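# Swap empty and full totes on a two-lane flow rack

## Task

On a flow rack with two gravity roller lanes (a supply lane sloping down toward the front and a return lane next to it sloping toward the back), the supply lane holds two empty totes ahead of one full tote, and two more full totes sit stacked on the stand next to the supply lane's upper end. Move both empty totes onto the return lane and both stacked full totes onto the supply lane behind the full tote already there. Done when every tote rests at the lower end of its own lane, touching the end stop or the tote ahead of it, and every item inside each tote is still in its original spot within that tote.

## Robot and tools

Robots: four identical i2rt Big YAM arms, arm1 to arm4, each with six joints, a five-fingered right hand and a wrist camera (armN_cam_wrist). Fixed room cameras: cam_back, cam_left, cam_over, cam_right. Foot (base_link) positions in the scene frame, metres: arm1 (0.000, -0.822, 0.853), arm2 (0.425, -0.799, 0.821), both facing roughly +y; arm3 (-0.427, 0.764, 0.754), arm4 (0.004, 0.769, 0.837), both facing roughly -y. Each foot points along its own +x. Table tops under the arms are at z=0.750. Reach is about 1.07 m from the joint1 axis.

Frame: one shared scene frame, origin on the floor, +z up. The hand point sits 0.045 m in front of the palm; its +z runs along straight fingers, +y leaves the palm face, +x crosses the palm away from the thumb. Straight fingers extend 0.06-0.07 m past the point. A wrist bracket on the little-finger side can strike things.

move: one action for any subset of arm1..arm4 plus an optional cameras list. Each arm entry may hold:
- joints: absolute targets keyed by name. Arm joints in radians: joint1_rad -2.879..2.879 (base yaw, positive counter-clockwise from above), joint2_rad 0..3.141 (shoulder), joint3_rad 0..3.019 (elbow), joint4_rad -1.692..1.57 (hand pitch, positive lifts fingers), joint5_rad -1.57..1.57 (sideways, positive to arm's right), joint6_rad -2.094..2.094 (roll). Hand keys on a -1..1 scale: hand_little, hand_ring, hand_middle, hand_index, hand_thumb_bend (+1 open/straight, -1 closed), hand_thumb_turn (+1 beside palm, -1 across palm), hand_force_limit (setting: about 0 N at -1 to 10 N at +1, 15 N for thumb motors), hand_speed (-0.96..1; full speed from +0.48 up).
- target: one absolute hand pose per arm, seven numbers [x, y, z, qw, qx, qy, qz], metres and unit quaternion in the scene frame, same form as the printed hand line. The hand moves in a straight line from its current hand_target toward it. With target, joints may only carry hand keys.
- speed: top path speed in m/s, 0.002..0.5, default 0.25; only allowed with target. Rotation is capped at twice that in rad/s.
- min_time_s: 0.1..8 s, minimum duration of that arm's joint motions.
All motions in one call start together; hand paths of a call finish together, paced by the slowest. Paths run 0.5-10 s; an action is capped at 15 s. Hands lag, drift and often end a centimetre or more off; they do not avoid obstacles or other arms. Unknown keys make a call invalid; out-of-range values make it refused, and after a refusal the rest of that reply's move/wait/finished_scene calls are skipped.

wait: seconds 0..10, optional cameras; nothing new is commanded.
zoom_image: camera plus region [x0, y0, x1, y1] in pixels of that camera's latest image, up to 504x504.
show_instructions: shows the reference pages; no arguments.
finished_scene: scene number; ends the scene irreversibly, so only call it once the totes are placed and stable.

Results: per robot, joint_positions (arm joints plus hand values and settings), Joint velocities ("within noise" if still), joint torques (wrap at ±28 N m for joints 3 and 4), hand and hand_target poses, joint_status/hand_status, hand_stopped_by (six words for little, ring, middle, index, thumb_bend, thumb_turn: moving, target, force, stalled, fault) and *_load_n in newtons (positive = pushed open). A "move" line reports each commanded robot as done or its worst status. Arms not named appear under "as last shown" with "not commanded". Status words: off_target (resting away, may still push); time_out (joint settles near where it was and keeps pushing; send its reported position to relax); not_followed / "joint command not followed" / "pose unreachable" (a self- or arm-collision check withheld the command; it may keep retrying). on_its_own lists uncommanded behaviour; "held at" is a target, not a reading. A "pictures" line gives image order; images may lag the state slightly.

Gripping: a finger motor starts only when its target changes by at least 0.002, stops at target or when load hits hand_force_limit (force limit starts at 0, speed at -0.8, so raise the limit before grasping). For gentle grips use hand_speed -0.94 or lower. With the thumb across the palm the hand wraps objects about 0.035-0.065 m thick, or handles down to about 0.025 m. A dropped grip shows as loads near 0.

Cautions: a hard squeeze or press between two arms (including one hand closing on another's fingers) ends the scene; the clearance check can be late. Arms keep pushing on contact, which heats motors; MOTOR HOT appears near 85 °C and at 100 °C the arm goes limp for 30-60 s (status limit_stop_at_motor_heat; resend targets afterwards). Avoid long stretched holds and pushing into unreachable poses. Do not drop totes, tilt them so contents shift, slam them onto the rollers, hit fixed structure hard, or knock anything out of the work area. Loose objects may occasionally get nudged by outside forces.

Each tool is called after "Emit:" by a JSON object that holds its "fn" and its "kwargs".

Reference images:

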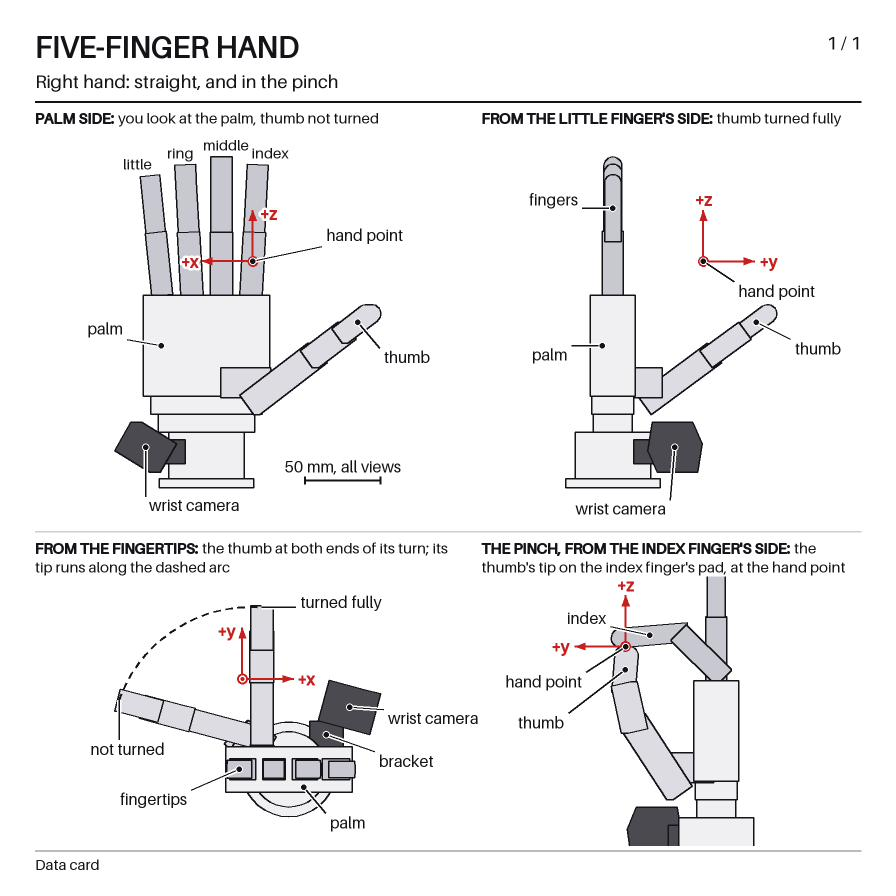

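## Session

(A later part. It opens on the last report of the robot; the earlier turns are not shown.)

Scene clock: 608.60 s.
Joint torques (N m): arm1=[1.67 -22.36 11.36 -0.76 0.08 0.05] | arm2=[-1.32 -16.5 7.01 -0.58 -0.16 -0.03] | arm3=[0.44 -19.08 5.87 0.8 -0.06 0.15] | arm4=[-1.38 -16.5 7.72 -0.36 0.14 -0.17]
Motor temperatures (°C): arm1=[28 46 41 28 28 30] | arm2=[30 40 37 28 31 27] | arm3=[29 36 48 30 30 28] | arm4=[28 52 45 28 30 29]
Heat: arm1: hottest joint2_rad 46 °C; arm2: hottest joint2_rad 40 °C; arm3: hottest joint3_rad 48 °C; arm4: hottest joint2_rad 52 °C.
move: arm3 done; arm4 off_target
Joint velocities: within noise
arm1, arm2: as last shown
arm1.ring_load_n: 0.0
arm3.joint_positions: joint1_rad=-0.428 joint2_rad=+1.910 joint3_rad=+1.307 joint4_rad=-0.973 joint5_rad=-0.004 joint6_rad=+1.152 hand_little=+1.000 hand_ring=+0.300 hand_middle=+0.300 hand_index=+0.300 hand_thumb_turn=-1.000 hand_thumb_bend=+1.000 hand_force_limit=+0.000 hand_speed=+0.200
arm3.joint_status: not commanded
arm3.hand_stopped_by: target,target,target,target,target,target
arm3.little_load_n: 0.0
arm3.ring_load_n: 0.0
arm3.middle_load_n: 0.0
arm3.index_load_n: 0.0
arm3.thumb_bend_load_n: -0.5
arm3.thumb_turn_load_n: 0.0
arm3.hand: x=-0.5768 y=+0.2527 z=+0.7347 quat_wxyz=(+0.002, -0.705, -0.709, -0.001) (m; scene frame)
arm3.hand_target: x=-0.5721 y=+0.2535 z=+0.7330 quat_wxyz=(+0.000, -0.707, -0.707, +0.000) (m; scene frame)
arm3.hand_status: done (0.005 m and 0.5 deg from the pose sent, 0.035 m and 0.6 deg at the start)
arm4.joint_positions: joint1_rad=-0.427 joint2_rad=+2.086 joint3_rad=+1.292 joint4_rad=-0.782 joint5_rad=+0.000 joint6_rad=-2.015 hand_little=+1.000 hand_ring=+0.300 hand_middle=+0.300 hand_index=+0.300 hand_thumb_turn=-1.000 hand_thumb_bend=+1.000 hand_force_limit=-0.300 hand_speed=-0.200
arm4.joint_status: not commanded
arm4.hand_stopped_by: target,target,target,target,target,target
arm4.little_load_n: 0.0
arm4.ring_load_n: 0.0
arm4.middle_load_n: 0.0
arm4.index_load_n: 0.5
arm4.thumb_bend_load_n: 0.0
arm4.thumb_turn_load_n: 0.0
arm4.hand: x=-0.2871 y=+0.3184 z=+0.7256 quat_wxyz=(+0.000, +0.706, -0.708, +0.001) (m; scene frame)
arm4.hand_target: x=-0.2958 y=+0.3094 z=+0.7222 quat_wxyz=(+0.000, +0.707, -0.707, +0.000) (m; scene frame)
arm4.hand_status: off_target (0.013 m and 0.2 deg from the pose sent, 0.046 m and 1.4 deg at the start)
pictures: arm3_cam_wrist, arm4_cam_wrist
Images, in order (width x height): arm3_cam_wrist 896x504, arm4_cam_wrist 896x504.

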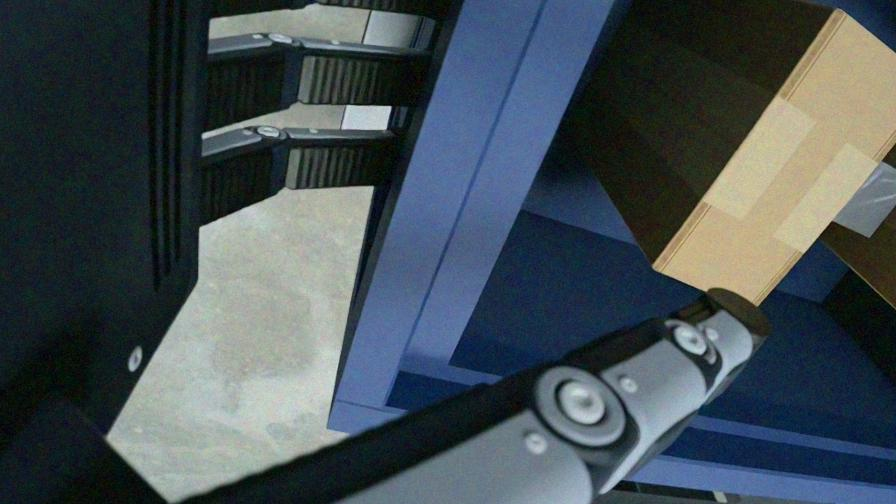

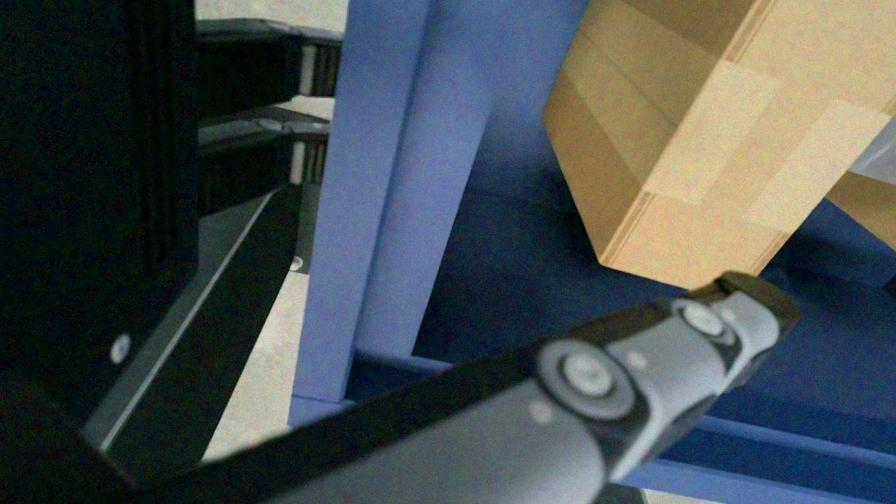

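Emit:
{"fn": "move", "kwargs": {"arm4": {"target": [-0.294, 0.298, 0.727, 0, 0.7071, -0.7071, 0], "speed": 0.05}, "arm3": {"target": [-0.582, 0.249, 0.737, 0, 0.7071, 0.7071, 0], "speed": 0.05}, "cameras": ["arm3_cam_wrist", "arm4_cam_wrist", "cam_over"]}}

Scene clock: 617.37 s.
Joint torques (N m): arm1=[1.61 -22.48 11.34 -0.75 0.08 0.05] | arm2=[-1.14 -16.62 6.97 -0.59 -0.15 -0.04] | arm3=[-0.97 -17.67 8.1 -0.03 -0.13 0.02] | arm4=[-0.67 -17.14 8.44 -0.14 0.13 -0.01]
Motor temperatures (°C): arm1=[28 45 41 28 28 30] | arm2=[30 40 37 28 31 27] | arm3=[29 36 47 30 30 28] | arm4=[28 51 45 28 30 29]
Heat: arm1: hottest joint2_rad 45 °C; arm2: hottest joint2_rad 40 °C; arm3: hottest joint3_rad 47 °C; arm4: hottest joint2_rad 51 °C.
move: arm3 done; arm4 off_target
Joint velocities: within noise
arm1, arm2: as last shown
arm1.index_load_n: 0.5
arm2.index_load_n: 0.5
arm3.joint_positions: joint1_rad=-0.428 joint2_rad=+1.910 joint3_rad=+1.307 joint4_rad=-0.973 joint5_rad=-0.004 joint6_rad=+1.152 hand_little=+1.000 hand_ring=+0.300 hand_middle=+0.300 hand_index=+0.300 hand_thumb_turn=-1.000 hand_thumb_bend=+1.000 hand_force_limit=+0.000 hand_speed=+0.200
arm3.joint_status: not commanded
arm3.hand_stopped_by: target,target,target,target,target,target
arm3.little_load_n: 0.0
arm3.ring_load_n: 0.0
arm3.middle_load_n: 0.0
arm3.index_load_n: 0.0
arm3.thumb_bend_load_n: 0.0
arm3.thumb_turn_load_n: -0.5
arm3.hand: x=-0.5768 y=+0.2527 z=+0.7347 quat_wxyz=(+0.002, -0.705, -0.709, -0.001) (m; scene frame)
arm3.hand_target: x=-0.5820 y=+0.2490 z=+0.7371 quat_wxyz=(+0.000, -0.707, -0.707, +0.000) (m; scene frame)
arm3.hand_status: done (0.007 m and 0.5 deg from the pose sent, 0.007 m and 0.5 deg at the start)
arm4.joint_positions: joint1_rad=-0.427 joint2_rad=+2.099 joint3_rad=+1.317 joint4_rad=-0.813 joint5_rad=+0.000 joint6_rad=-2.015 hand_little=+1.000 hand_ring=+0.300 hand_middle=+0.300 hand_index=+0.300 hand_thumb_turn=-1.000 hand_thumb_bend=+1.000 hand_force_limit=-0.300 hand_speed=-0.200
arm4.joint_status: not commanded
arm4.hand_stopped_by: target,target,target,target,target,target
arm4.little_load_n: 0.0
arm4.ring_load_n: 0.0
arm4.middle_load_n: 0.0
arm4.index_load_n: 1.0
arm4.thumb_bend_load_n: 0.0
arm4.thumb_turn_load_n: 0.0
arm4.hand: x=-0.2879 y=+0.3168 z=+0.7258 quat_wxyz=(-0.010, +0.706, -0.708, -0.003) (m; scene frame)
arm4.hand_target: x=-0.2937 y=+0.2984 z=+0.7275 quat_wxyz=(+0.001, +0.707, -0.707, +0.000) (m; scene frame)
arm4.hand_status: off_target (0.020 m and 1.1 deg from the pose sent, 0.022 m and 0.2 deg at the start)
pictures: arm3_cam_wrist, arm4_cam_wrist, cam_over
Images, in order (width x height): arm3_cam_wrist 896x504, arm4_cam_wrist 896x504, cam_over 896x504.

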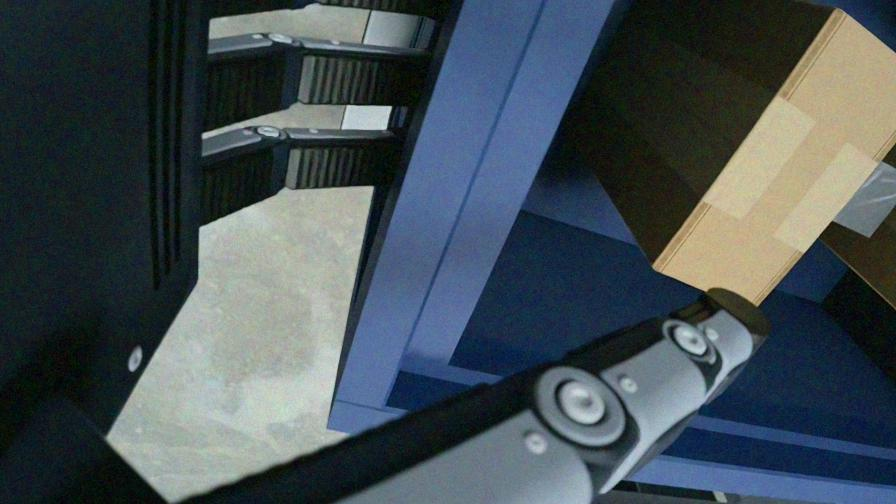

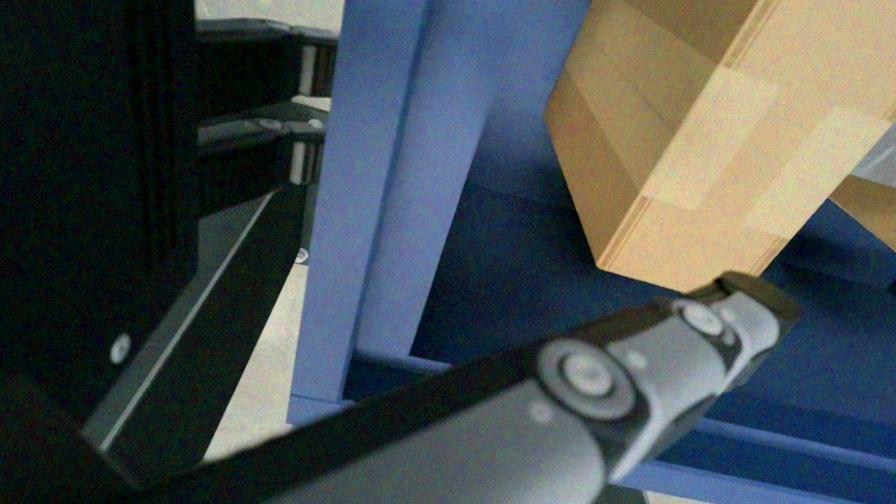

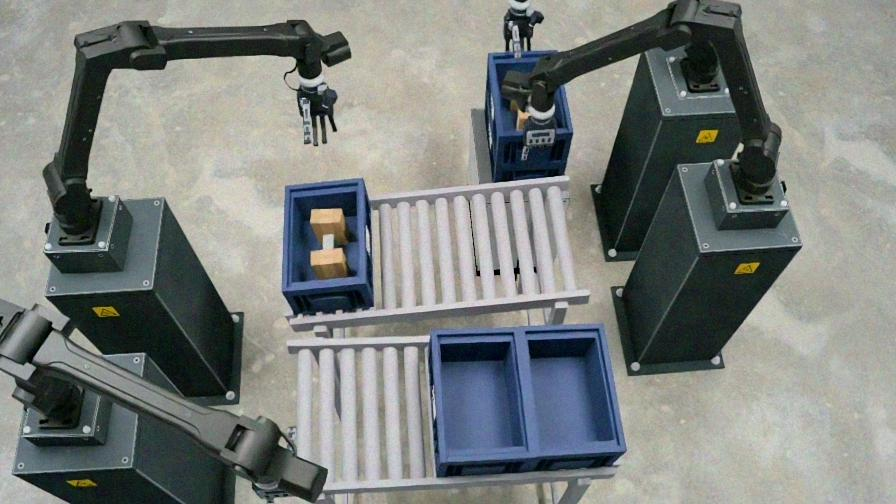

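Emit:
{"fn": "move", "kwargs": {"arm4": {"target": [-0.293, 0.286, 0.730, 0, 0.7071, -0.7071, 0], "speed": 0.05}, "cameras": ["arm4_cam_wrist"]}}

Scene clock: 629.10 s.
Joint torques (N m): arm1=[1.55 -22.48 11.34 -0.77 0.08 0.05] | arm2=[-1.26 -16.5 6.99 -0.58 -0.15 -0.03] | arm3=[-1.03 -17.61 8.29 0.24 -0.08 -0.01] | arm4=[-0.32 -17.85 8.73 -0.24 0.14 -0.06]
Motor temperatures (°C): arm1=[28 45 42 28 28 30] | arm2=[30 40 37 28 31 27] | arm3=[29 36 46 30 30 28] | arm4=[28 49 46 28 30 29]
Heat: arm1: hottest joint2_rad 45 °C; arm2: hottest joint2_rad 40 °C; arm3: hottest joint3_rad 46 °C; arm4: hottest joint2_rad 49 °C.
move: arm4 off_target
Joint velocities: within noise
arm1, arm2, arm3: as last shown
arm1.ring_load_n: 0.5
arm1.middle_load_n: 0.5
arm1.index_load_n: 0.0
arm2.index_load_n: 0.0
arm3.thumb_turn_load_n: 0.0
arm4.joint_positions: joint1_rad=-0.420 joint2_rad=+2.117 joint3_rad=+1.351 joint4_rad=-0.838 joint5_rad=-0.001 joint6_rad=-2.006 hand_little=+1.000 hand_ring=+0.300 hand_middle=+0.300 hand_index=+0.300 hand_thumb_turn=-1.000 hand_thumb_bend=+1.000 hand_force_limit=-0.300 hand_speed=-0.200
arm4.joint_status: not commanded
arm4.hand_stopped_by: target,target,target,target,target,target
arm4.little_load_n: 0.0
arm4.ring_load_n: 0.0
arm4.middle_load_n: 0.0
arm4.index_load_n: 1.0
arm4.thumb_bend_load_n: 0.0
arm4.thumb_turn_load_n: 0.0
arm4.hand: x=-0.2878 y=+0.3092 z=+0.7260 quat_wxyz=(-0.014, +0.705, -0.709, -0.004) (m; scene frame)
arm4.hand_target: x=-0.2924 y=+0.2866 z=+0.7306 quat_wxyz=(+0.000, +0.707, -0.707, +0.000) (m; scene frame)
arm4.hand_status: off_target (0.024 m and 1.7 deg from the pose sent, 0.032 m and 1.2 deg at the start)
pictures: arm4_cam_wrist
Images, in order (width x height): arm4_cam_wrist 896x504.

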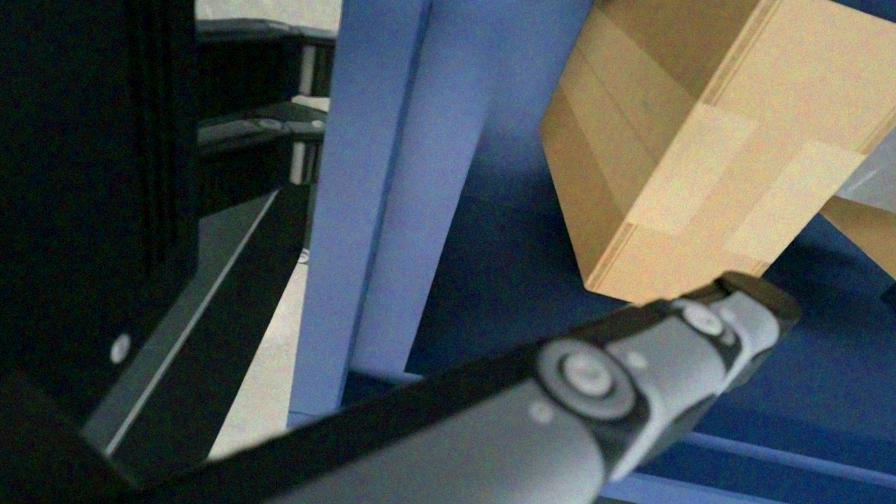

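Emit:
{"fn": "move", "kwargs": {"arm3": {"joints": {"hand_index": -0.1, "hand_middle": -0.1, "hand_ring": -0.1, "hand_speed": -0.88, "hand_force_limit": -0.4}}, "arm4": {"joints": {"hand_index": -0.1, "hand_middle": -0.1, "hand_ring": -0.1, "hand_speed": -0.88, "hand_force_limit": -0.4}}}}

Emit:
{"fn": "move", "kwargs": {"arm3": {"joints": {"hand_thumb_bend": -0.2, "hand_speed": -0.8, "hand_force_limit": -0.3}}, "arm4": {"joints": {"hand_thumb_bend": -0.2, "hand_speed": -0.8, "hand_force_limit": -0.3}}, "cameras": ["arm3_cam_wrist", "arm4_cam_wrist"]}}

Scene clock: 638.63 s.
Joint torques (N m): arm1=[1.55 -22.48 11.33 -0.79 0.08 0.05] | arm2=[-1.32 -16.44 6.95 -0.59 -0.14 -0.06] | arm3=[-0.62 -18.14 8.24 0.21 -0.21 0.02] | arm4=[-0.56 -18.43 8.44 -0.18 0.3 -0.04]
Motor temperatures (°C): arm1=[28 45 42 28 28 30] | arm2=[30 40 37 28 31 27] | arm3=[29 36 46 30 30 28] | arm4=[28 50 46 28 30 29]
Heat: arm1: hottest joint2_rad 45 °C; arm2: hottest joint2_rad 40 °C; arm3: hottest joint3_rad 46 °C; arm4: hottest joint2_rad 50 °C.
move: arm3 off_target; arm4 off_target
Joint velocities: within noise
arm1, arm2: as last shown
arm1.ring_load_n: 0.0
arm3.joint_positions: joint1_rad=-0.429 joint2_rad=+1.918 joint3_rad=+1.307 joint4_rad=-0.973 joint5_rad=-0.001 joint6_rad=+1.152 hand_little=+1.000 hand_ring=+0.112 hand_middle=+0.091 hand_index=+0.090 hand_thumb_turn=-1.000 hand_thumb_bend=+1.000 hand_force_limit=-0.400 hand_speed=-0.880
arm3.joint_status: hand_ring off_target (ended at +0.112, target -0.100); hand_middle off_target (ended at +0.091, target -0.100); hand_index off_target (ended at +0.090, target -0.100); the others done
arm3.hand_stopped_by: target,force,force,force,target,target
arm3.little_load_n: 0.0
arm3.ring_load_n: 0.0
arm3.middle_load_n: 2.5
arm3.index_load_n: 2.5
arm3.thumb_bend_load_n: 0.0
arm3.thumb_turn_load_n: 0.0
arm3.hand: x=-0.5777 y=+0.2543 z=+0.7305 quat_wxyz=(+0.005, -0.705, -0.709, -0.004) (m; scene frame)
arm3.hand_target: x=-0.5821 y=+0.2491 z=+0.7370 quat_wxyz=(+0.000, -0.707, -0.707, +0.000) (m; scene frame)
arm3.hand_status: not commanded
arm4.joint_positions: joint1_rad=-0.416 joint2_rad=+2.127 joint3_rad=+1.352 joint4_rad=-0.839 joint5_rad=-0.005 joint6_rad=-2.005 hand_little=+1.000 hand_ring=+0.067 hand_middle=+0.190 hand_index=+0.168 hand_thumb_turn=-1.000 hand_thumb_bend=+1.000 hand_force_limit=-0.400 hand_speed=-0.880
arm4.joint_status: hand_ring off_target (ended at +0.067, target -0.100); hand_middle off_target (ended at +0.190, target -0.100); hand_index off_target (ended at +0.168, target -0.100); the others done
arm4.hand_stopped_by: target,force,force,force,target,target
arm4.little_load_n: 0.0
arm4.ring_load_n: 2.5
arm4.middle_load_n: 0.0
arm4.index_load_n: 0.0
arm4.thumb_bend_load_n: 0.0
arm4.thumb_turn_load_n: 0.0
arm4.hand: x=-0.2843 y=+0.3095 z=+0.7207 quat_wxyz=(-0.019, +0.706, -0.708, -0.004) (m; scene frame)
arm4.hand_target: x=-0.2925 y=+0.2867 z=+0.7306 quat_wxyz=(+0.000, +0.707, -0.707, +0.000) (m; scene frame)
arm4.hand_status: not commanded
pictures: none

Scene clock: 643.07 s.
Joint torques (N m): arm1=[1.61 -22.53 11.36 -0.77 0.08 0.05] | arm2=[-1.2 -16.44 6.99 -0.57 -0.14 -0.04] | arm3=[-0.79 -17.85 8.46 0.05 -0.19 0.09] | arm4=[-0.62 -18.55 8.73 -0.24 0.23 -0.03]
Motor temperatures (°C): arm1=[28 44 42 28 28 30] | arm2=[30 40 37 28 31 27] | arm3=[29 36 46 30 31 28] | arm4=[28 49 46 28 30 29]
Heat: arm1: hottest joint2_rad 44 °C; arm2: hottest joint2_rad 40 °C; arm3: hottest joint3_rad 46 °C; arm4: hottest joint2_rad 49 °C.
move: arm3 off_target; arm4 off_target
Joint velocities: within noise
arm1: as last shown
arm1.middle_load_n: 0.0
arm1.thumb_bend_load_n: -0.5
arm2.joint_positions: joint1_rad=-0.424 joint2_rad=+1.801 joint3_rad=+1.635 joint4_rad=-1.385 joint5_rad=-0.002 joint6_rad=+1.096 hand_little=+1.000 hand_ring=+0.300 hand_middle=+0.300 hand_index=+0.300 hand_thumb_turn=-1.000 hand_thumb_bend=+1.000 hand_force_limit=-0.300 hand_speed=+0.000
arm2.joint_status: not commanded
arm2.hand_stopped_by: target,target,target,target,target,target
arm2.little_load_n: 0.0
arm2.ring_load_n: 0.0
arm2.middle_load_n: 0.0
arm2.index_load_n: 0.0
arm2.thumb_bend_load_n: 0.0
arm2.thumb_turn_load_n: 0.0
arm2.hand: x=+0.6169 y=-0.2726 z=+0.9738 quat_wxyz=(-0.011, +0.708, -0.706, -0.002) (m; scene frame)
arm2.hand_target: x=+0.6199 y=-0.2799 z=+0.9700 quat_wxyz=(+0.000, +0.707, -0.707, +0.000) (m; scene frame)
arm2.hand_status: not commanded
arm3.joint_positions: joint1_rad=-0.429 joint2_rad=+1.918 joint3_rad=+1.307 joint4_rad=-0.973 joint5_rad=-0.001 joint6_rad=+1.152 hand_little=+1.000 hand_ring=+0.112 hand_middle=+0.091 hand_index=+0.091 hand_thumb_turn=-1.000 hand_thumb_bend=+0.202 hand_force_limit=-0.300 hand_speed=-0.800
arm3.joint_status: hand_thumb_bend off_target (ended at +0.202, target -0.200); the others done
arm3.hand_stopped_by: target,force,force,force,force,target
arm3.little_load_n: 0.0
arm3.ring_load_n: 0.5
arm3.middle_load_n: 3.5
arm3.index_load_n: 3.5
arm3.thumb_bend_load_n: 5.0
arm3.thumb_turn_load_n: 0.5
arm3.hand: x=-0.5777 y=+0.2543 z=+0.7305 quat_wxyz=(+0.005, -0.705, -0.709, -0.004) (m; scene frame)
arm3.hand_target: x=-0.5821 y=+0.2491 z=+0.7370 quat_wxyz=(+0.000, -0.707, -0.707, +0.000) (m; scene frame)
arm3.hand_status: not commanded
arm4.joint_positions: joint1_rad=-0.416 joint2_rad=+2.127 joint3_rad=+1.352 joint4_rad=-0.839 joint5_rad=-0.003 joint6_rad=-2.005 hand_little=+1.000 hand_ring=+0.068 hand_middle=+0.190 hand_index=+0.168 hand_thumb_turn=-1.000 hand_thumb_bend=+0.021 hand_force_limit=-0.300 hand_speed=-0.800
arm4.joint_status: hand_thumb_bend off_target (ended at +0.021, target -0.200); the others done
arm4.hand_stopped_by: target,force,force,force,force,target
arm4.little_load_n: 0.0
arm4.ring_load_n: 5.5
arm4.middle_load_n: 0.5
arm4.index_load_n: 0.0
arm4.thumb_bend_load_n: 5.0
arm4.thumb_turn_load_n: 0.5
arm4.hand: x=-0.2846 y=+0.3096 z=+0.7208 quat_wxyz=(-0.019, +0.706, -0.708, -0.005) (m; scene frame)
arm4.hand_target: x=-0.2925 y=+0.2866 z=+0.7306 quat_wxyz=(+0.000, +0.707, -0.707, +0.000) (m; scene frame)
arm4.hand_status: not commanded
pictures: arm3_cam_wrist, arm4_cam_wrist
Images, in order (width x height): arm3_cam_wrist 896x504, arm4_cam_wrist 896x504.

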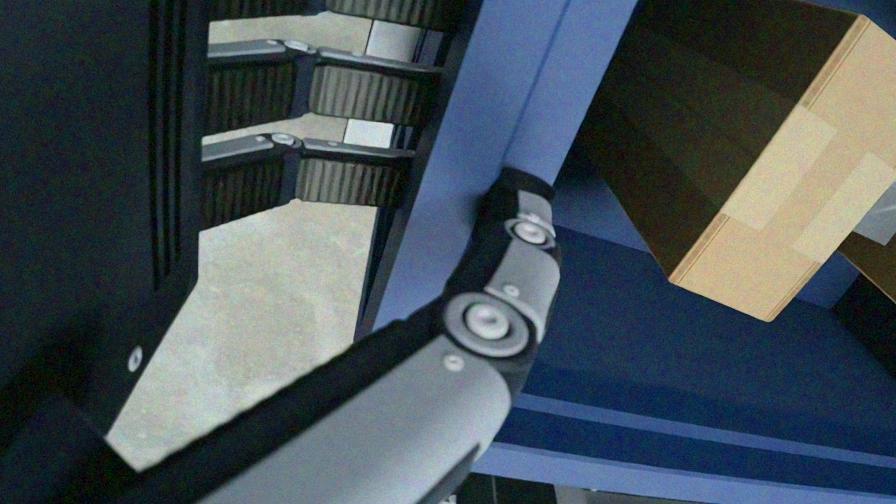

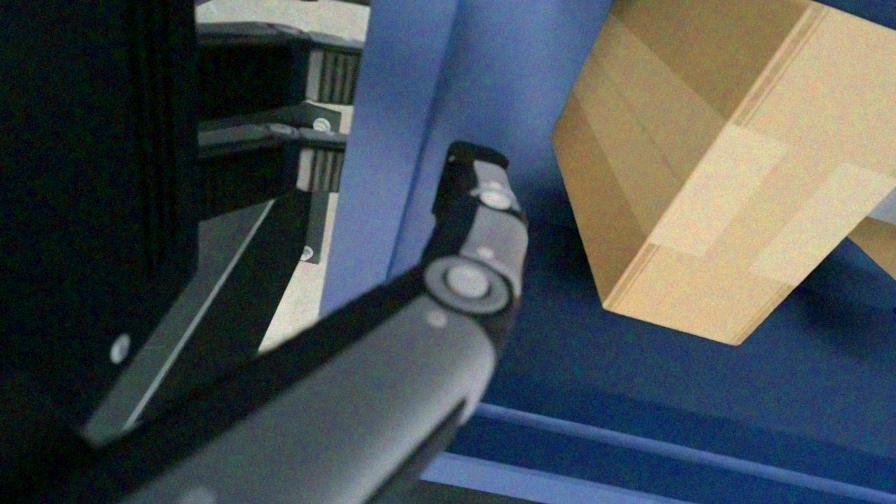

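Emit:
{"fn": "move", "kwargs": {"arm4": {"joints": {"hand_index": -0.12, "hand_middle": -0.12, "hand_speed": -0.86, "hand_force_limit": -0.2}}, "arm3": {"joints": {"hand_ring": -0.12, "hand_speed": -0.86, "hand_force_limit": -0.2}}}}

Emit:
{"fn": "move", "kwargs": {"arm3": {"target": [-0.574, 0.249, 0.80, 0, 0.7071, 0.7071, 0], "speed": 0.08}, "arm4": {"target": [-0.296, 0.296, 0.79, 0, 0.7071, -0.7071, 0], "speed": 0.08}}}

Scene clock: 652.23 s.
Joint torques (N m): arm1=[1.67 -22.48 11.32 -0.8 0.08 0.04] | arm2=[-1.38 -16.44 6.99 -0.59 -0.15 -0.03] | arm3=[-0.91 -18.32 8.21 0.1 -0.24 0.03] | arm4=[-0.62 -18.02 8.51 -0.17 0.23 -0.04]
Motor temperatures (°C): arm1=[28 44 42 28 28 30] | arm2=[30 40 37 28 31 27] | arm3=[29 37 46 30 31 28] | arm4=[28 49 46 28 30 29]
Heat: arm1: hottest joint2_rad 44 °C; arm2: hottest joint2_rad 40 °C; arm3: hottest joint3_rad 46 °C; arm4: hottest joint2_rad 49 °C.
move: arm3 off_target; arm4 off_target
Joint velocities: within noise
arm1, arm2: as last shown
arm1.thumb_bend_load_n: 0.0
arm2.ring_load_n: 0.5
arm3.joint_positions: joint1_rad=-0.429 joint2_rad=+1.918 joint3_rad=+1.307 joint4_rad=-0.973 joint5_rad=-0.001 joint6_rad=+1.152 hand_little=+1.000 hand_ring=+0.088 hand_middle=+0.091 hand_index=+0.091 hand_thumb_turn=-1.000 hand_thumb_bend=+0.202 hand_force_limit=-0.200 hand_speed=-0.860
arm3.joint_status: hand_ring off_target (ended at +0.088, target -0.120); the others done
arm3.hand_stopped_by: target,force,force,force,force,target
arm3.little_load_n: 0.0
arm3.ring_load_n: 5.5
arm3.middle_load_n: 2.5
arm3.index_load_n: 2.5
arm3.thumb_bend_load_n: 6.0
arm3.thumb_turn_load_n: 1.0
arm3.hand: x=-0.5777 y=+0.2543 z=+0.7305 quat_wxyz=(+0.005, -0.705, -0.709, -0.004) (m; scene frame)
arm3.hand_target: x=-0.5821 y=+0.2490 z=+0.7370 quat_wxyz=(+0.000, -0.707, -0.707, +0.000) (m; scene frame)
arm3.hand_status: not commanded
arm4.joint_positions: joint1_rad=-0.416 joint2_rad=+2.127 joint3_rad=+1.352 joint4_rad=-0.839 joint5_rad=-0.003 joint6_rad=-2.005 hand_little=+1.000 hand_ring=+0.068 hand_middle=+0.166 hand_index=+0.119 hand_thumb_turn=-1.000 hand_thumb_bend=+0.022 hand_force_limit=-0.200 hand_speed=-0.860
arm4.joint_status: hand_middle off_target (ended at +0.166, target -0.120); hand_index off_target (ended at +0.119, target -0.120); the others done
arm4.hand_stopped_by: target,force,force,force,force,target
arm4.little_load_n: 0.0
arm4.ring_load_n: 3.5
arm4.middle_load_n: 2.0
arm4.index_load_n: 6.0
arm4.thumb_bend_load_n: 7.5
arm4.thumb_turn_load_n: 0.5
arm4.hand: x=-0.2844 y=+0.3095 z=+0.7208 quat_wxyz=(-0.019, +0.706, -0.708, -0.005) (m; scene frame)
arm4.hand_target: x=-0.2925 y=+0.2866 z=+0.7306 quat_wxyz=(+0.000, +0.707, -0.707, +0.000) (m; scene frame)
arm4.hand_status: not commanded
pictures: none

Scene clock: 653.63 s.
Joint torques (N m): arm1=[1.61 -22.42 11.37 -0.77 0.08 0.04] | arm2=[-1.26 -16.5 6.98 -0.57 -0.15 -0.04] | arm3=[1.44 -22.07 11.81 -0.8 -0.54 0.08] | arm4=[-1.96 -22.48 8.34 -0.55 0.41 -0.16]
Motor temperatures (°C): arm1=[28 44 42 28 28 30] | arm2=[30 40 37 28 31 27] | arm3=[29 37 46 30 31 28] | arm4=[28 49 46 28 30 29]
Heat: arm1: hottest joint2_rad 44 °C; arm2: hottest joint2_rad 40 °C; arm3: hottest joint3_rad 46 °C; arm4: hottest joint2_rad 49 °C.
move: arm3 off_target; arm4 off_target
Joint velocities: within noise
arm1, arm2: as last shown
arm2.ring_load_n: 0.0
arm3.joint_positions: joint1_rad=-0.429 joint2_rad=+1.869 joint3_rad=+1.307 joint4_rad=-1.093 joint5_rad=+0.007 joint6_rad=+1.159 hand_little=+1.000 hand_ring=+0.089 hand_middle=+0.091 hand_index=+0.090 hand_thumb_turn=-1.000 hand_thumb_bend=+0.202 hand_force_limit=-0.200 hand_speed=-0.860
arm3.joint_status: not commanded
arm3.hand_stopped_by: target,force,force,force,force,target
arm3.little_load_n: 0.0
arm3.ring_load_n: 7.5
arm3.middle_load_n: 3.0
arm3.index_load_n: 1.0
arm3.thumb_bend_load_n: 2.5
arm3.thumb_turn_load_n: 1.0
arm3.hand: x=-0.5690 y=+0.2774 z=+0.7553 quat_wxyz=(+0.021, -0.707, -0.706, -0.035) (m; scene frame)
arm3.hand_target: x=-0.5731 y=+0.2512 z=+0.8000 quat_wxyz=(+0.000, -0.707, -0.707, +0.000) (m; scene frame)
arm3.hand_status: off_target (0.053 m and 4.7 deg from the pose sent, 0.070 m and 0.8 deg at the start)
arm4.joint_positions: joint1_rad=-0.416 joint2_rad=+2.069 joint3_rad=+1.352 joint4_rad=-0.940 joint5_rad=-0.007 joint6_rad=-2.004 hand_little=+1.000 hand_ring=+0.068 hand_middle=+0.166 hand_index=+0.119 hand_thumb_turn=-1.000 hand_thumb_bend=+0.022 hand_force_limit=-0.200 hand_speed=-0.860
arm4.joint_status: not commanded
arm4.hand_stopped_by: target,force,force,force,force,target
arm4.little_load_n: 0.0
arm4.ring_load_n: 3.5
arm4.middle_load_n: 0.0
arm4.index_load_n: 8.5
arm4.thumb_bend_load_n: 6.0
arm4.thumb_turn_load_n: 2.5
arm4.hand: x=-0.2780 y=+0.3217 z=+0.7521 quat_wxyz=(-0.040, +0.706, -0.707, -0.011) (m; scene frame)
arm4.hand_target: x=-0.2953 y=+0.2977 z=+0.7904 quat_wxyz=(+0.000, +0.707, -0.707, +0.000) (m; scene frame)
arm4.hand_status: off_target (0.049 m and 4.7 deg from the pose sent, 0.072 m and 2.2 deg at the start)
pictures: none

Emit:
{"fn": "move", "kwargs": {"arm3": {"target": [-0.575, 0.243, 0.86, 0, 0.7071, 0.7071, 0], "speed": 0.08}, "arm4": {"target": [-0.296, 0.292, 0.85, 0, 0.7071, -0.7071, 0], "speed": 0.08}}}

Emit:
{"fn": "move", "kwargs": {"arm3": {"target": [-0.574, 0.240, 0.895, 0, 0.7071, 0.7071, 0], "speed": 0.08}, "arm4": {"target": [-0.295, 0.290, 0.885, 0, 0.7071, -0.7071, 0], "speed": 0.08}, "cameras": ["arm3_cam_wrist", "arm4_cam_wrist", "cam_back"]}}

Scene clock: 663.13 s.
Joint torques (N m): arm1=[1.73 -22.53 11.37 -0.76 0.08 0.04] | arm2=[-1.26 -16.56 7.01 -0.59 -0.13 -0.04] | arm3=[0.91 -21.95 14.43 -0.68 -0.46 0.03] | arm4=[-1.44 -21.3 10.63 -0.77 0.36 -0.14]
Motor temperatures (°C): arm1=[28 44 42 28 28 30] | arm2=[30 40 37 28 31 27] | arm3=[29 37 48 30 31 28] | arm4=[28 52 46 28 30 29]
Heat: arm1: hottest joint2_rad 44 °C; arm2: hottest joint2_rad 40 °C; arm3: hottest joint3_rad 48 °C; arm4: hottest joint2_rad 52 °C.
move: arm3 off_target; arm4 off_target
Joint velocities: within noise
arm1.joint_positions: joint1_rad=+0.520 joint2_rad=+2.123 joint3_rad=+1.683 joint4_rad=-1.155 joint5_rad=-0.001 joint6_rad=-1.096 hand_little=+1.000 hand_ring=+0.300 hand_middle=+0.300 hand_index=+0.300 hand_thumb_turn=-1.000 hand_thumb_bend=+1.000 hand_force_limit=-0.400 hand_speed=-0.200
arm1.joint_status: not commanded
arm1.hand_stopped_by: target,target,target,target,target,target
arm1.little_load_n: 0.0
arm1.ring_load_n: 0.0
arm1.middle_load_n: 0.0
arm1.index_load_n: 0.0
arm1.thumb_bend_load_n: 0.0
arm1.thumb_turn_load_n: 0.0
arm1.hand: x=-0.2255 y=-0.3049 z=+0.8399 quat_wxyz=(+0.013, +0.705, +0.709, -0.002) (m; scene frame)
arm1.hand_target: x=-0.2348 y=-0.2964 z=+0.8500 quat_wxyz=(+0.000, +0.707, +0.707, +0.000) (m; scene frame)
arm1.hand_status: not commanded
arm2: as last shown
arm2.middle_load_n: 0.5
arm2.thumb_bend_load_n: -0.5
arm2.thumb_turn_load_n: -0.5
arm3.joint_positions: joint1_rad=-0.429 joint2_rad=+1.820 joint3_rad=+1.388 joint4_rad=-1.244 joint5_rad=+0.006 joint6_rad=+1.160 hand_little=+1.000 hand_ring=+0.089 hand_middle=+0.091 hand_index=+0.090 hand_thumb_turn=-1.000 hand_thumb_bend=+0.202 hand_force_limit=-0.200 hand_speed=-0.860
arm3.joint_status: not commanded
arm3.hand_stopped_by: target,force,force,force,force,target
arm3.little_load_n: 0.0
arm3.ring_load_n: 8.5
arm3.middle_load_n: 2.5
arm3.index_load_n: 0.5
arm3.thumb_bend_load_n: 4.5
arm3.thumb_turn_load_n: 0.5
arm3.hand: x=-0.5689 y=+0.2764 z=+0.8077 quat_wxyz=(+0.025, -0.707, -0.705, -0.046) (m; scene frame)
arm3.hand_target: x=-0.5736 y=+0.2466 z=+0.8603 quat_wxyz=(-0.001, -0.707, -0.707, +0.001) (m; scene frame)
arm3.hand_status: off_target (0.062 m and 5.9 deg from the pose sent, 0.110 m and 4.8 deg at the start)
arm4.joint_positions: joint1_rad=-0.416 joint2_rad=+1.988 joint3_rad=+1.383 joint4_rad=-1.070 joint5_rad=-0.006 joint6_rad=-2.004 hand_little=+1.000 hand_ring=+0.068 hand_middle=+0.166 hand_index=+0.119 hand_thumb_turn=-1.000 hand_thumb_bend=+0.022 hand_force_limit=-0.200 hand_speed=-0.860
arm4.joint_status: not commanded
arm4.hand_stopped_by: target,force,force,force,force,target
arm4.little_load_n: 0.0
arm4.ring_load_n: 5.0
arm4.middle_load_n: 0.0
arm4.index_load_n: 7.5
arm4.thumb_bend_load_n: 7.0
arm4.thumb_turn_load_n: 1.5
arm4.hand: x=-0.2765 y=+0.3253 z=+0.8047 quat_wxyz=(-0.048, +0.705, -0.707, -0.014) (m; scene frame)
arm4.hand_target: x=-0.2946 y=+0.2949 z=+0.8508 quat_wxyz=(+0.000, +0.707, -0.707, +0.000) (m; scene frame)
arm4.hand_status: off_target (0.060 m and 5.7 deg from the pose sent, 0.104 m and 4.7 deg at the start)
pictures: none

Scene clock: 664.47 s.
Joint torques (N m): arm1=[1.55 -22.48 11.33 -0.75 0.07 0.05] | arm2=[-1.2 -16.56 6.95 -0.57 -0.15 -0.05] | arm3=[-0.09 -21.3 14.84 -0.55 -0.56 0.12] | arm4=[-0.67 -21.71 11.08 -0.77 0.35 -0.09]
Motor temperatures (°C): arm1=[28 44 42 28 28 30] | arm2=[30 40 37 28 31 27] | arm3=[29 37 48 30 31 28] | arm4=[28 52 46 28 30 29]
Heat: arm1: hottest joint2_rad 44 °C; arm2: hottest joint2_rad 40 °C; arm3: hottest joint3_rad 48 °C; arm4: hottest joint2_rad 52 °C.
move: arm3 off_target; arm4 off_target
Joint velocities: within noise
arm1, arm2: as last shown
arm1.thumb_turn_load_n: -0.5
arm2.middle_load_n: 0.0
arm2.thumb_bend_load_n: 0.0
arm2.thumb_turn_load_n: 0.0
arm3.joint_positions: joint1_rad=-0.428 joint2_rad=+1.799 joint3_rad=+1.456 joint4_rad=-1.333 joint5_rad=+0.006 joint6_rad=+1.160 hand_little=+1.000 hand_ring=+0.089 hand_middle=+0.091 hand_index=+0.090 hand_thumb_turn=-1.000 hand_thumb_bend=+0.202 hand_force_limit=-0.200 hand_speed=-0.860
arm3.joint_status: not commanded
arm3.hand_stopped_by: target,force,force,force,force,target
arm3.little_load_n: 0.0
arm3.ring_load_n: 9.0
arm3.middle_load_n: 3.0
arm3.index_load_n: 0.0
arm3.thumb_bend_load_n: 5.0
arm3.thumb_turn_load_n: 0.0
arm3.hand: x=-0.5701 y=+0.2710 z=+0.8426 quat_wxyz=(+0.025, -0.707, -0.706, -0.045) (m; scene frame)
arm3.hand_target: x=-0.5726 y=+0.2439 z=+0.8951 quat_wxyz=(-0.001, -0.707, -0.707, +0.000) (m; scene frame)
arm3.hand_status: off_target (0.061 m and 5.9 deg from the pose sent, 0.095 m and 6.0 deg at the start)
arm4.joint_positions: joint1_rad=-0.416 joint2_rad=+1.949 joint3_rad=+1.426 joint4_rad=-1.151 joint5_rad=-0.005 joint6_rad=-2.004 hand_little=+1.000 hand_ring=+0.068 hand_middle=+0.166 hand_index=+0.119 hand_thumb_turn=-1.000 hand_thumb_bend=+0.022 hand_force_limit=-0.200 hand_speed=-0.860
arm4.joint_status: not commanded
arm4.hand_stopped_by: target,force,force,force,force,target
arm4.little_load_n: 0.5
arm4.ring_load_n: 6.0
arm4.middle_load_n: 0.0
arm4.index_load_n: 7.0
arm4.thumb_bend_load_n: 7.0
arm4.thumb_turn_load_n: 1.0
arm4.hand: x=-0.2785 y=+0.3213 z=+0.8393 quat_wxyz=(-0.047, +0.705, -0.707, -0.014) (m; scene frame)
arm4.hand_target: x=-0.2936 y=+0.2929 z=+0.8857 quat_wxyz=(+0.000, +0.707, -0.707, +0.000) (m; scene frame)
arm4.hand_status: off_target (0.058 m and 5.6 deg from the pose sent, 0.090 m and 5.7 deg at the start)
pictures: arm3_cam_wrist, arm4_cam_wrist, cam_back
Images, in order (width x height): arm3_cam_wrist 896x504, arm4_cam_wrist 896x504, cam_back 896x504.

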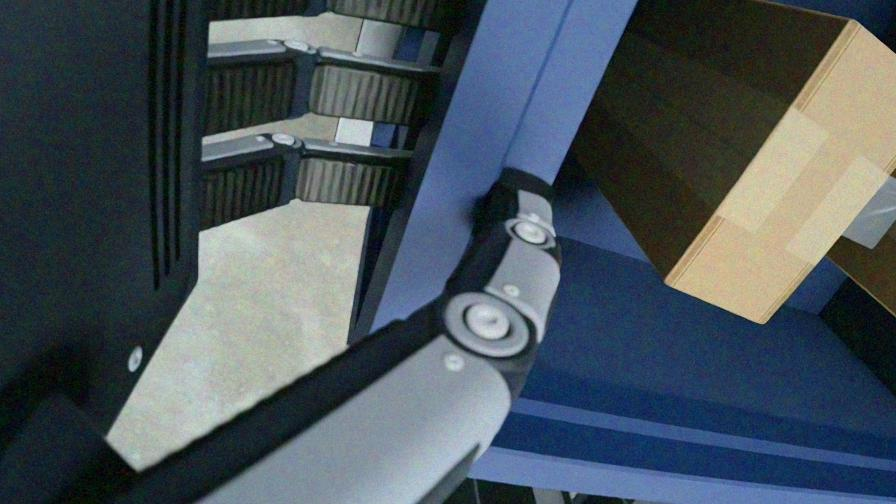

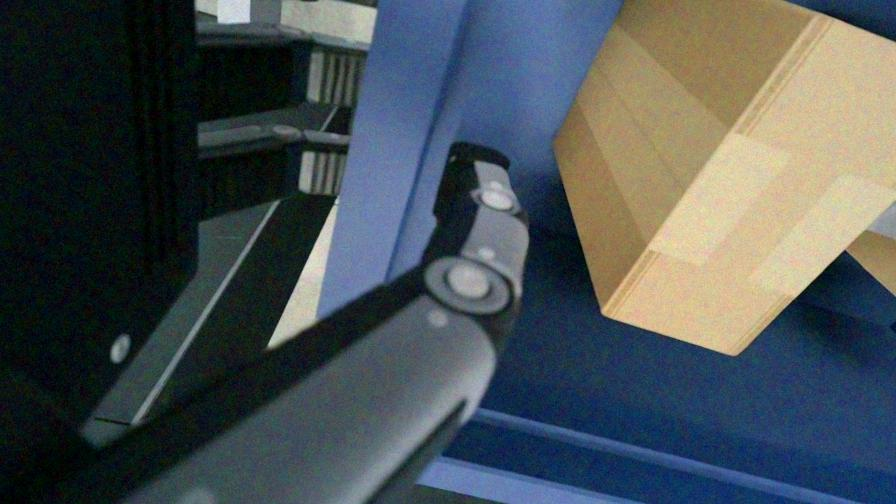

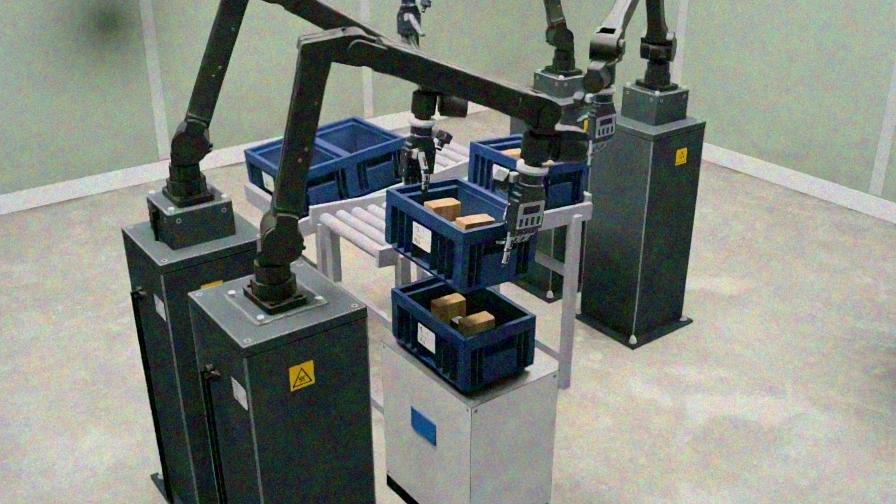

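Emit:
{"fn": "move", "kwargs": {"arm3": {"target": [-0.423, 0.200, 0.905, 0, 0.7071, 0.7071, 0], "speed": 0.1}, "arm4": {"target": [-0.1435, 0.248, 0.896, 0, 0.7071, -0.7071, 0], "speed": 0.1}}}

Emit:
{"fn": "move", "kwargs": {"arm3": {"target": [-0.274, 0.157, 0.897, 0, 0.7071, 0.7071, 0], "speed": 0.1}, "arm4": {"target": [0.006, 0.202, 0.889, 0, 0.7071, -0.7071, 0], "speed": 0.1}, "cameras": ["arm3_cam_wrist", "arm4_cam_wrist", "cam_over"]}}

Scene clock: 673.67 s.
Joint torques (N m): arm1=[1.73 -22.53 11.34 -0.76 0.08 0.05] | arm2=[-1.38 -16.56 7.01 -0.59 -0.14 -0.03] | arm3=[1.14 -21.01 15.43 -0.23 -0.55 0.11] | arm4=[-1.03 -21.6 10.86 -0.91 0.65 0.02]
Motor temperatures (°C): arm1=[28 44 42 28 28 30] | arm2=[30 40 37 28 31 27] | arm3=[29 37 54 30 31 28] | arm4=[28 51 47 28 30 29]
Heat: arm1: hottest joint2_rad 44 °C; arm2: hottest joint2_rad 40 °C; arm3: hottest joint3_rad 54 °C; arm4: hottest joint2_rad 51 °C.
move: arm3 off_target; arm4 off_target
Joint velocities: within noise
arm1, arm2: as last shown
arm1.little_load_n: 0.5
arm1.thumb_turn_load_n: 0.0
arm2.thumb_bend_load_n: -0.5
arm3.joint_positions: joint1_rad=-0.134 joint2_rad=+1.788 joint3_rad=+1.473 joint4_rad=-1.362 joint5_rad=+0.006 joint6_rad=+1.455 hand_little=+1.000 hand_ring=+0.089 hand_middle=+0.091 hand_index=+0.090 hand_thumb_turn=-1.000 hand_thumb_bend=+0.201 hand_force_limit=-0.200 hand_speed=-0.860
arm3.joint_status: not commanded
arm3.hand_stopped_by: target,force,force,force,force,target
arm3.little_load_n: 0.0
arm3.ring_load_n: 7.0
arm3.middle_load_n: 2.5
arm3.index_load_n: 1.0
arm3.thumb_bend_load_n: 0.0
arm3.thumb_turn_load_n: 0.0
arm3.hand: x=-0.4275 y=+0.2324 z=+0.8514 quat_wxyz=(+0.038, -0.707, -0.705, -0.037) (m; scene frame)
arm3.hand_target: x=-0.4226 y=+0.2044 z=+0.9054 quat_wxyz=(-0.001, -0.707, -0.707, +0.000) (m; scene frame)
arm3.hand_status: off_target (0.063 m and 6.1 deg from the pose sent, 0.175 m and 5.9 deg at the start)
arm4.joint_positions: joint1_rad=-0.134 joint2_rad=+1.938 joint3_rad=+1.426 joint4_rad=-1.168 joint5_rad=-0.015 joint6_rad=-1.733 hand_little=+1.000 hand_ring=+0.068 hand_middle=+0.166 hand_index=+0.119 hand_thumb_turn=-1.000 hand_thumb_bend=+0.021 hand_force_limit=-0.200 hand_speed=-0.860
arm4.joint_status: not commanded
arm4.hand_stopped_by: target,force,force,force,force,target
arm4.little_load_n: 0.0
arm4.ring_load_n: 3.0
arm4.middle_load_n: 0.0
arm4.index_load_n: 6.5
arm4.thumb_bend_load_n: 1.5
arm4.thumb_turn_load_n: 0.0
arm4.hand: x=-0.1343 y=+0.2805 z=+0.8472 quat_wxyz=(-0.046, +0.709, -0.703, -0.025) (m; scene frame)
arm4.hand_target: x=-0.1429 y=+0.2514 z=+0.8962 quat_wxyz=(+0.000, +0.707, -0.707, +0.000) (m; scene frame)
arm4.hand_status: off_target (0.059 m and 6.0 deg from the pose sent, 0.164 m and 5.6 deg at the start)
pictures: none

Scene clock: 676.00 s.
Joint torques (N m): arm1=[1.55 -22.36 11.36 -0.75 0.07 0.05] | arm2=[-1.14 -16.44 6.99 -0.61 -0.15 -0.03] | arm3=[1.38 -21.42 15.72 -0.46 -0.53 0.05] | arm4=[-0.73 -21.3 11.89 -0.84 0.65 -0.01]
Motor temperatures (°C): arm1=[28 44 43 28 28 30] | arm2=[30 40 37 28 31 27] | arm3=[29 37 55 30 31 28] | arm4=[28 51 47 28 30 29]
Heat: arm1: hottest joint2_rad 44 °C; arm2: hottest joint2_rad 40 °C; arm3: hottest joint3_rad 55 °C; arm4: hottest joint2_rad 51 °C.
move: arm3 off_target; arm4 off_target
Joint velocities: within noise
arm1, arm2: as last shown
arm1.little_load_n: 0.0
arm3.joint_positions: joint1_rad=+0.130 joint2_rad=+1.899 joint3_rad=+1.631 joint4_rad=-1.400 joint5_rad=+0.006 joint6_rad=+1.725 hand_little=+1.000 hand_ring=+0.089 hand_middle=+0.091 hand_index=+0.090 hand_thumb_turn=-1.000 hand_thumb_bend=+0.201 hand_force_limit=-0.200 hand_speed=-0.860
arm3.joint_status: not commanded
arm3.hand_stopped_by: target,force,force,force,force,target
arm3.little_load_n: 0.0
arm3.ring_load_n: 6.5
arm3.middle_load_n: 2.5
arm3.index_load_n: 1.0
arm3.thumb_bend_load_n: 0.0
arm3.thumb_turn_load_n: 0.0
arm3.hand: x=-0.2883 y=+0.1882 z=+0.8470 quat_wxyz=(+0.044, -0.709, -0.703, -0.024) (m; scene frame)
arm3.hand_target: x=-0.2748 y=+0.1614 z=+0.8976 quat_wxyz=(-0.001, -0.707, -0.707, +0.000) (m; scene frame)
arm3.hand_status: off_target (0.061 m and 5.7 deg from the pose sent, 0.177 m and 6.1 deg at the start)
arm4.joint_positions: joint1_rad=+0.127 joint2_rad=+2.018 joint3_rad=+1.571 joint4_rad=-1.209 joint5_rad=-0.016 joint6_rad=-1.472 hand_little=+1.000 hand_ring=+0.068 hand_middle=+0.166 hand_index=+0.119 hand_thumb_turn=-1.000 hand_thumb_bend=+0.020 hand_force_limit=-0.200 hand_speed=-0.860
arm4.joint_status: not commanded
arm4.hand_stopped_by: target,force,force,force,force,target
arm4.little_load_n: 0.0
arm4.ring_load_n: 3.0
arm4.middle_load_n: 0.0
arm4.index_load_n: 4.5
arm4.thumb_bend_load_n: 0.0
arm4.thumb_turn_load_n: 0.0
arm4.hand: x=+0.0071 y=+0.2346 z=+0.8525 quat_wxyz=(-0.031, +0.709, -0.704, -0.026) (m; scene frame)
arm4.hand_target: x=+0.0060 y=+0.2049 z=+0.8897 quat_wxyz=(+0.000, +0.707, -0.707, +0.001) (m; scene frame)
arm4.hand_status: off_target (0.049 m and 4.7 deg from the pose sent, 0.166 m and 6.0 deg at the start)
pictures: arm3_cam_wrist, arm4_cam_wrist, cam_over
Images, in order (width x height): arm3_cam_wrist 896x504, arm4_cam_wrist 896x504, cam_over 896x504.

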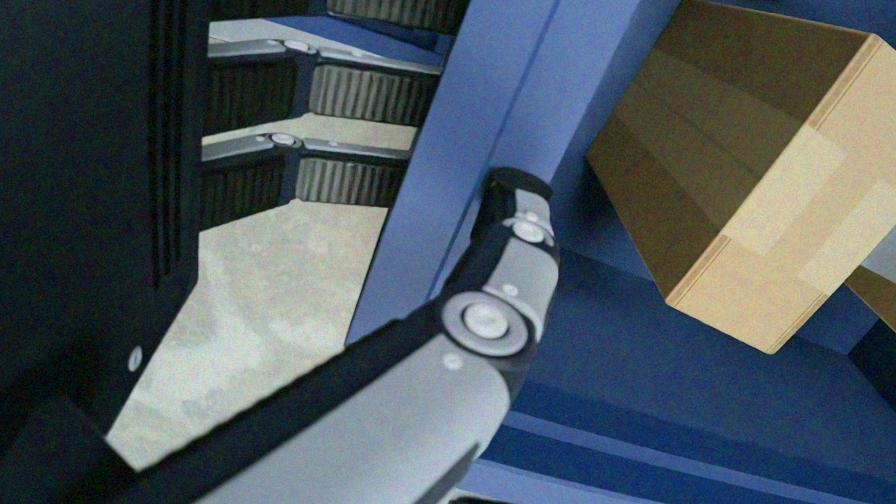

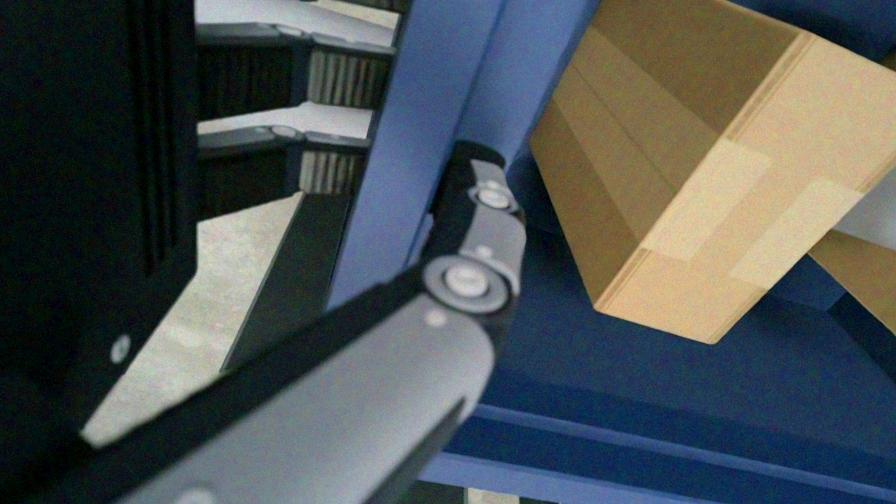

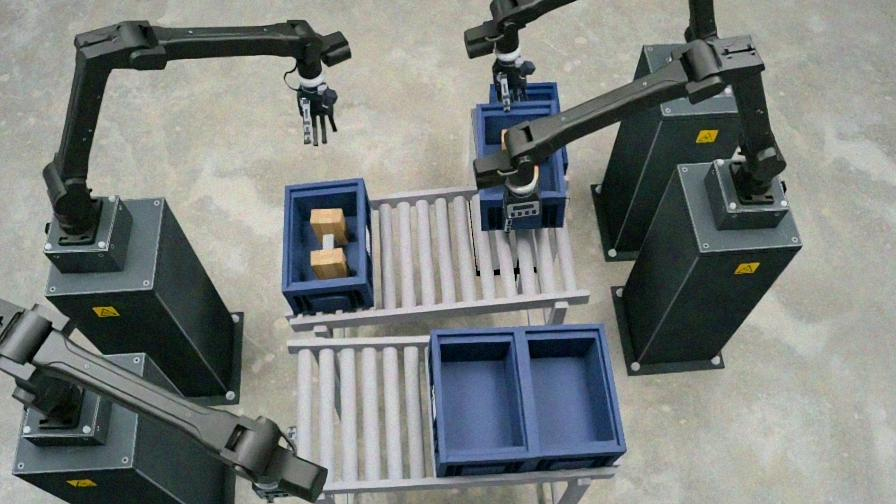

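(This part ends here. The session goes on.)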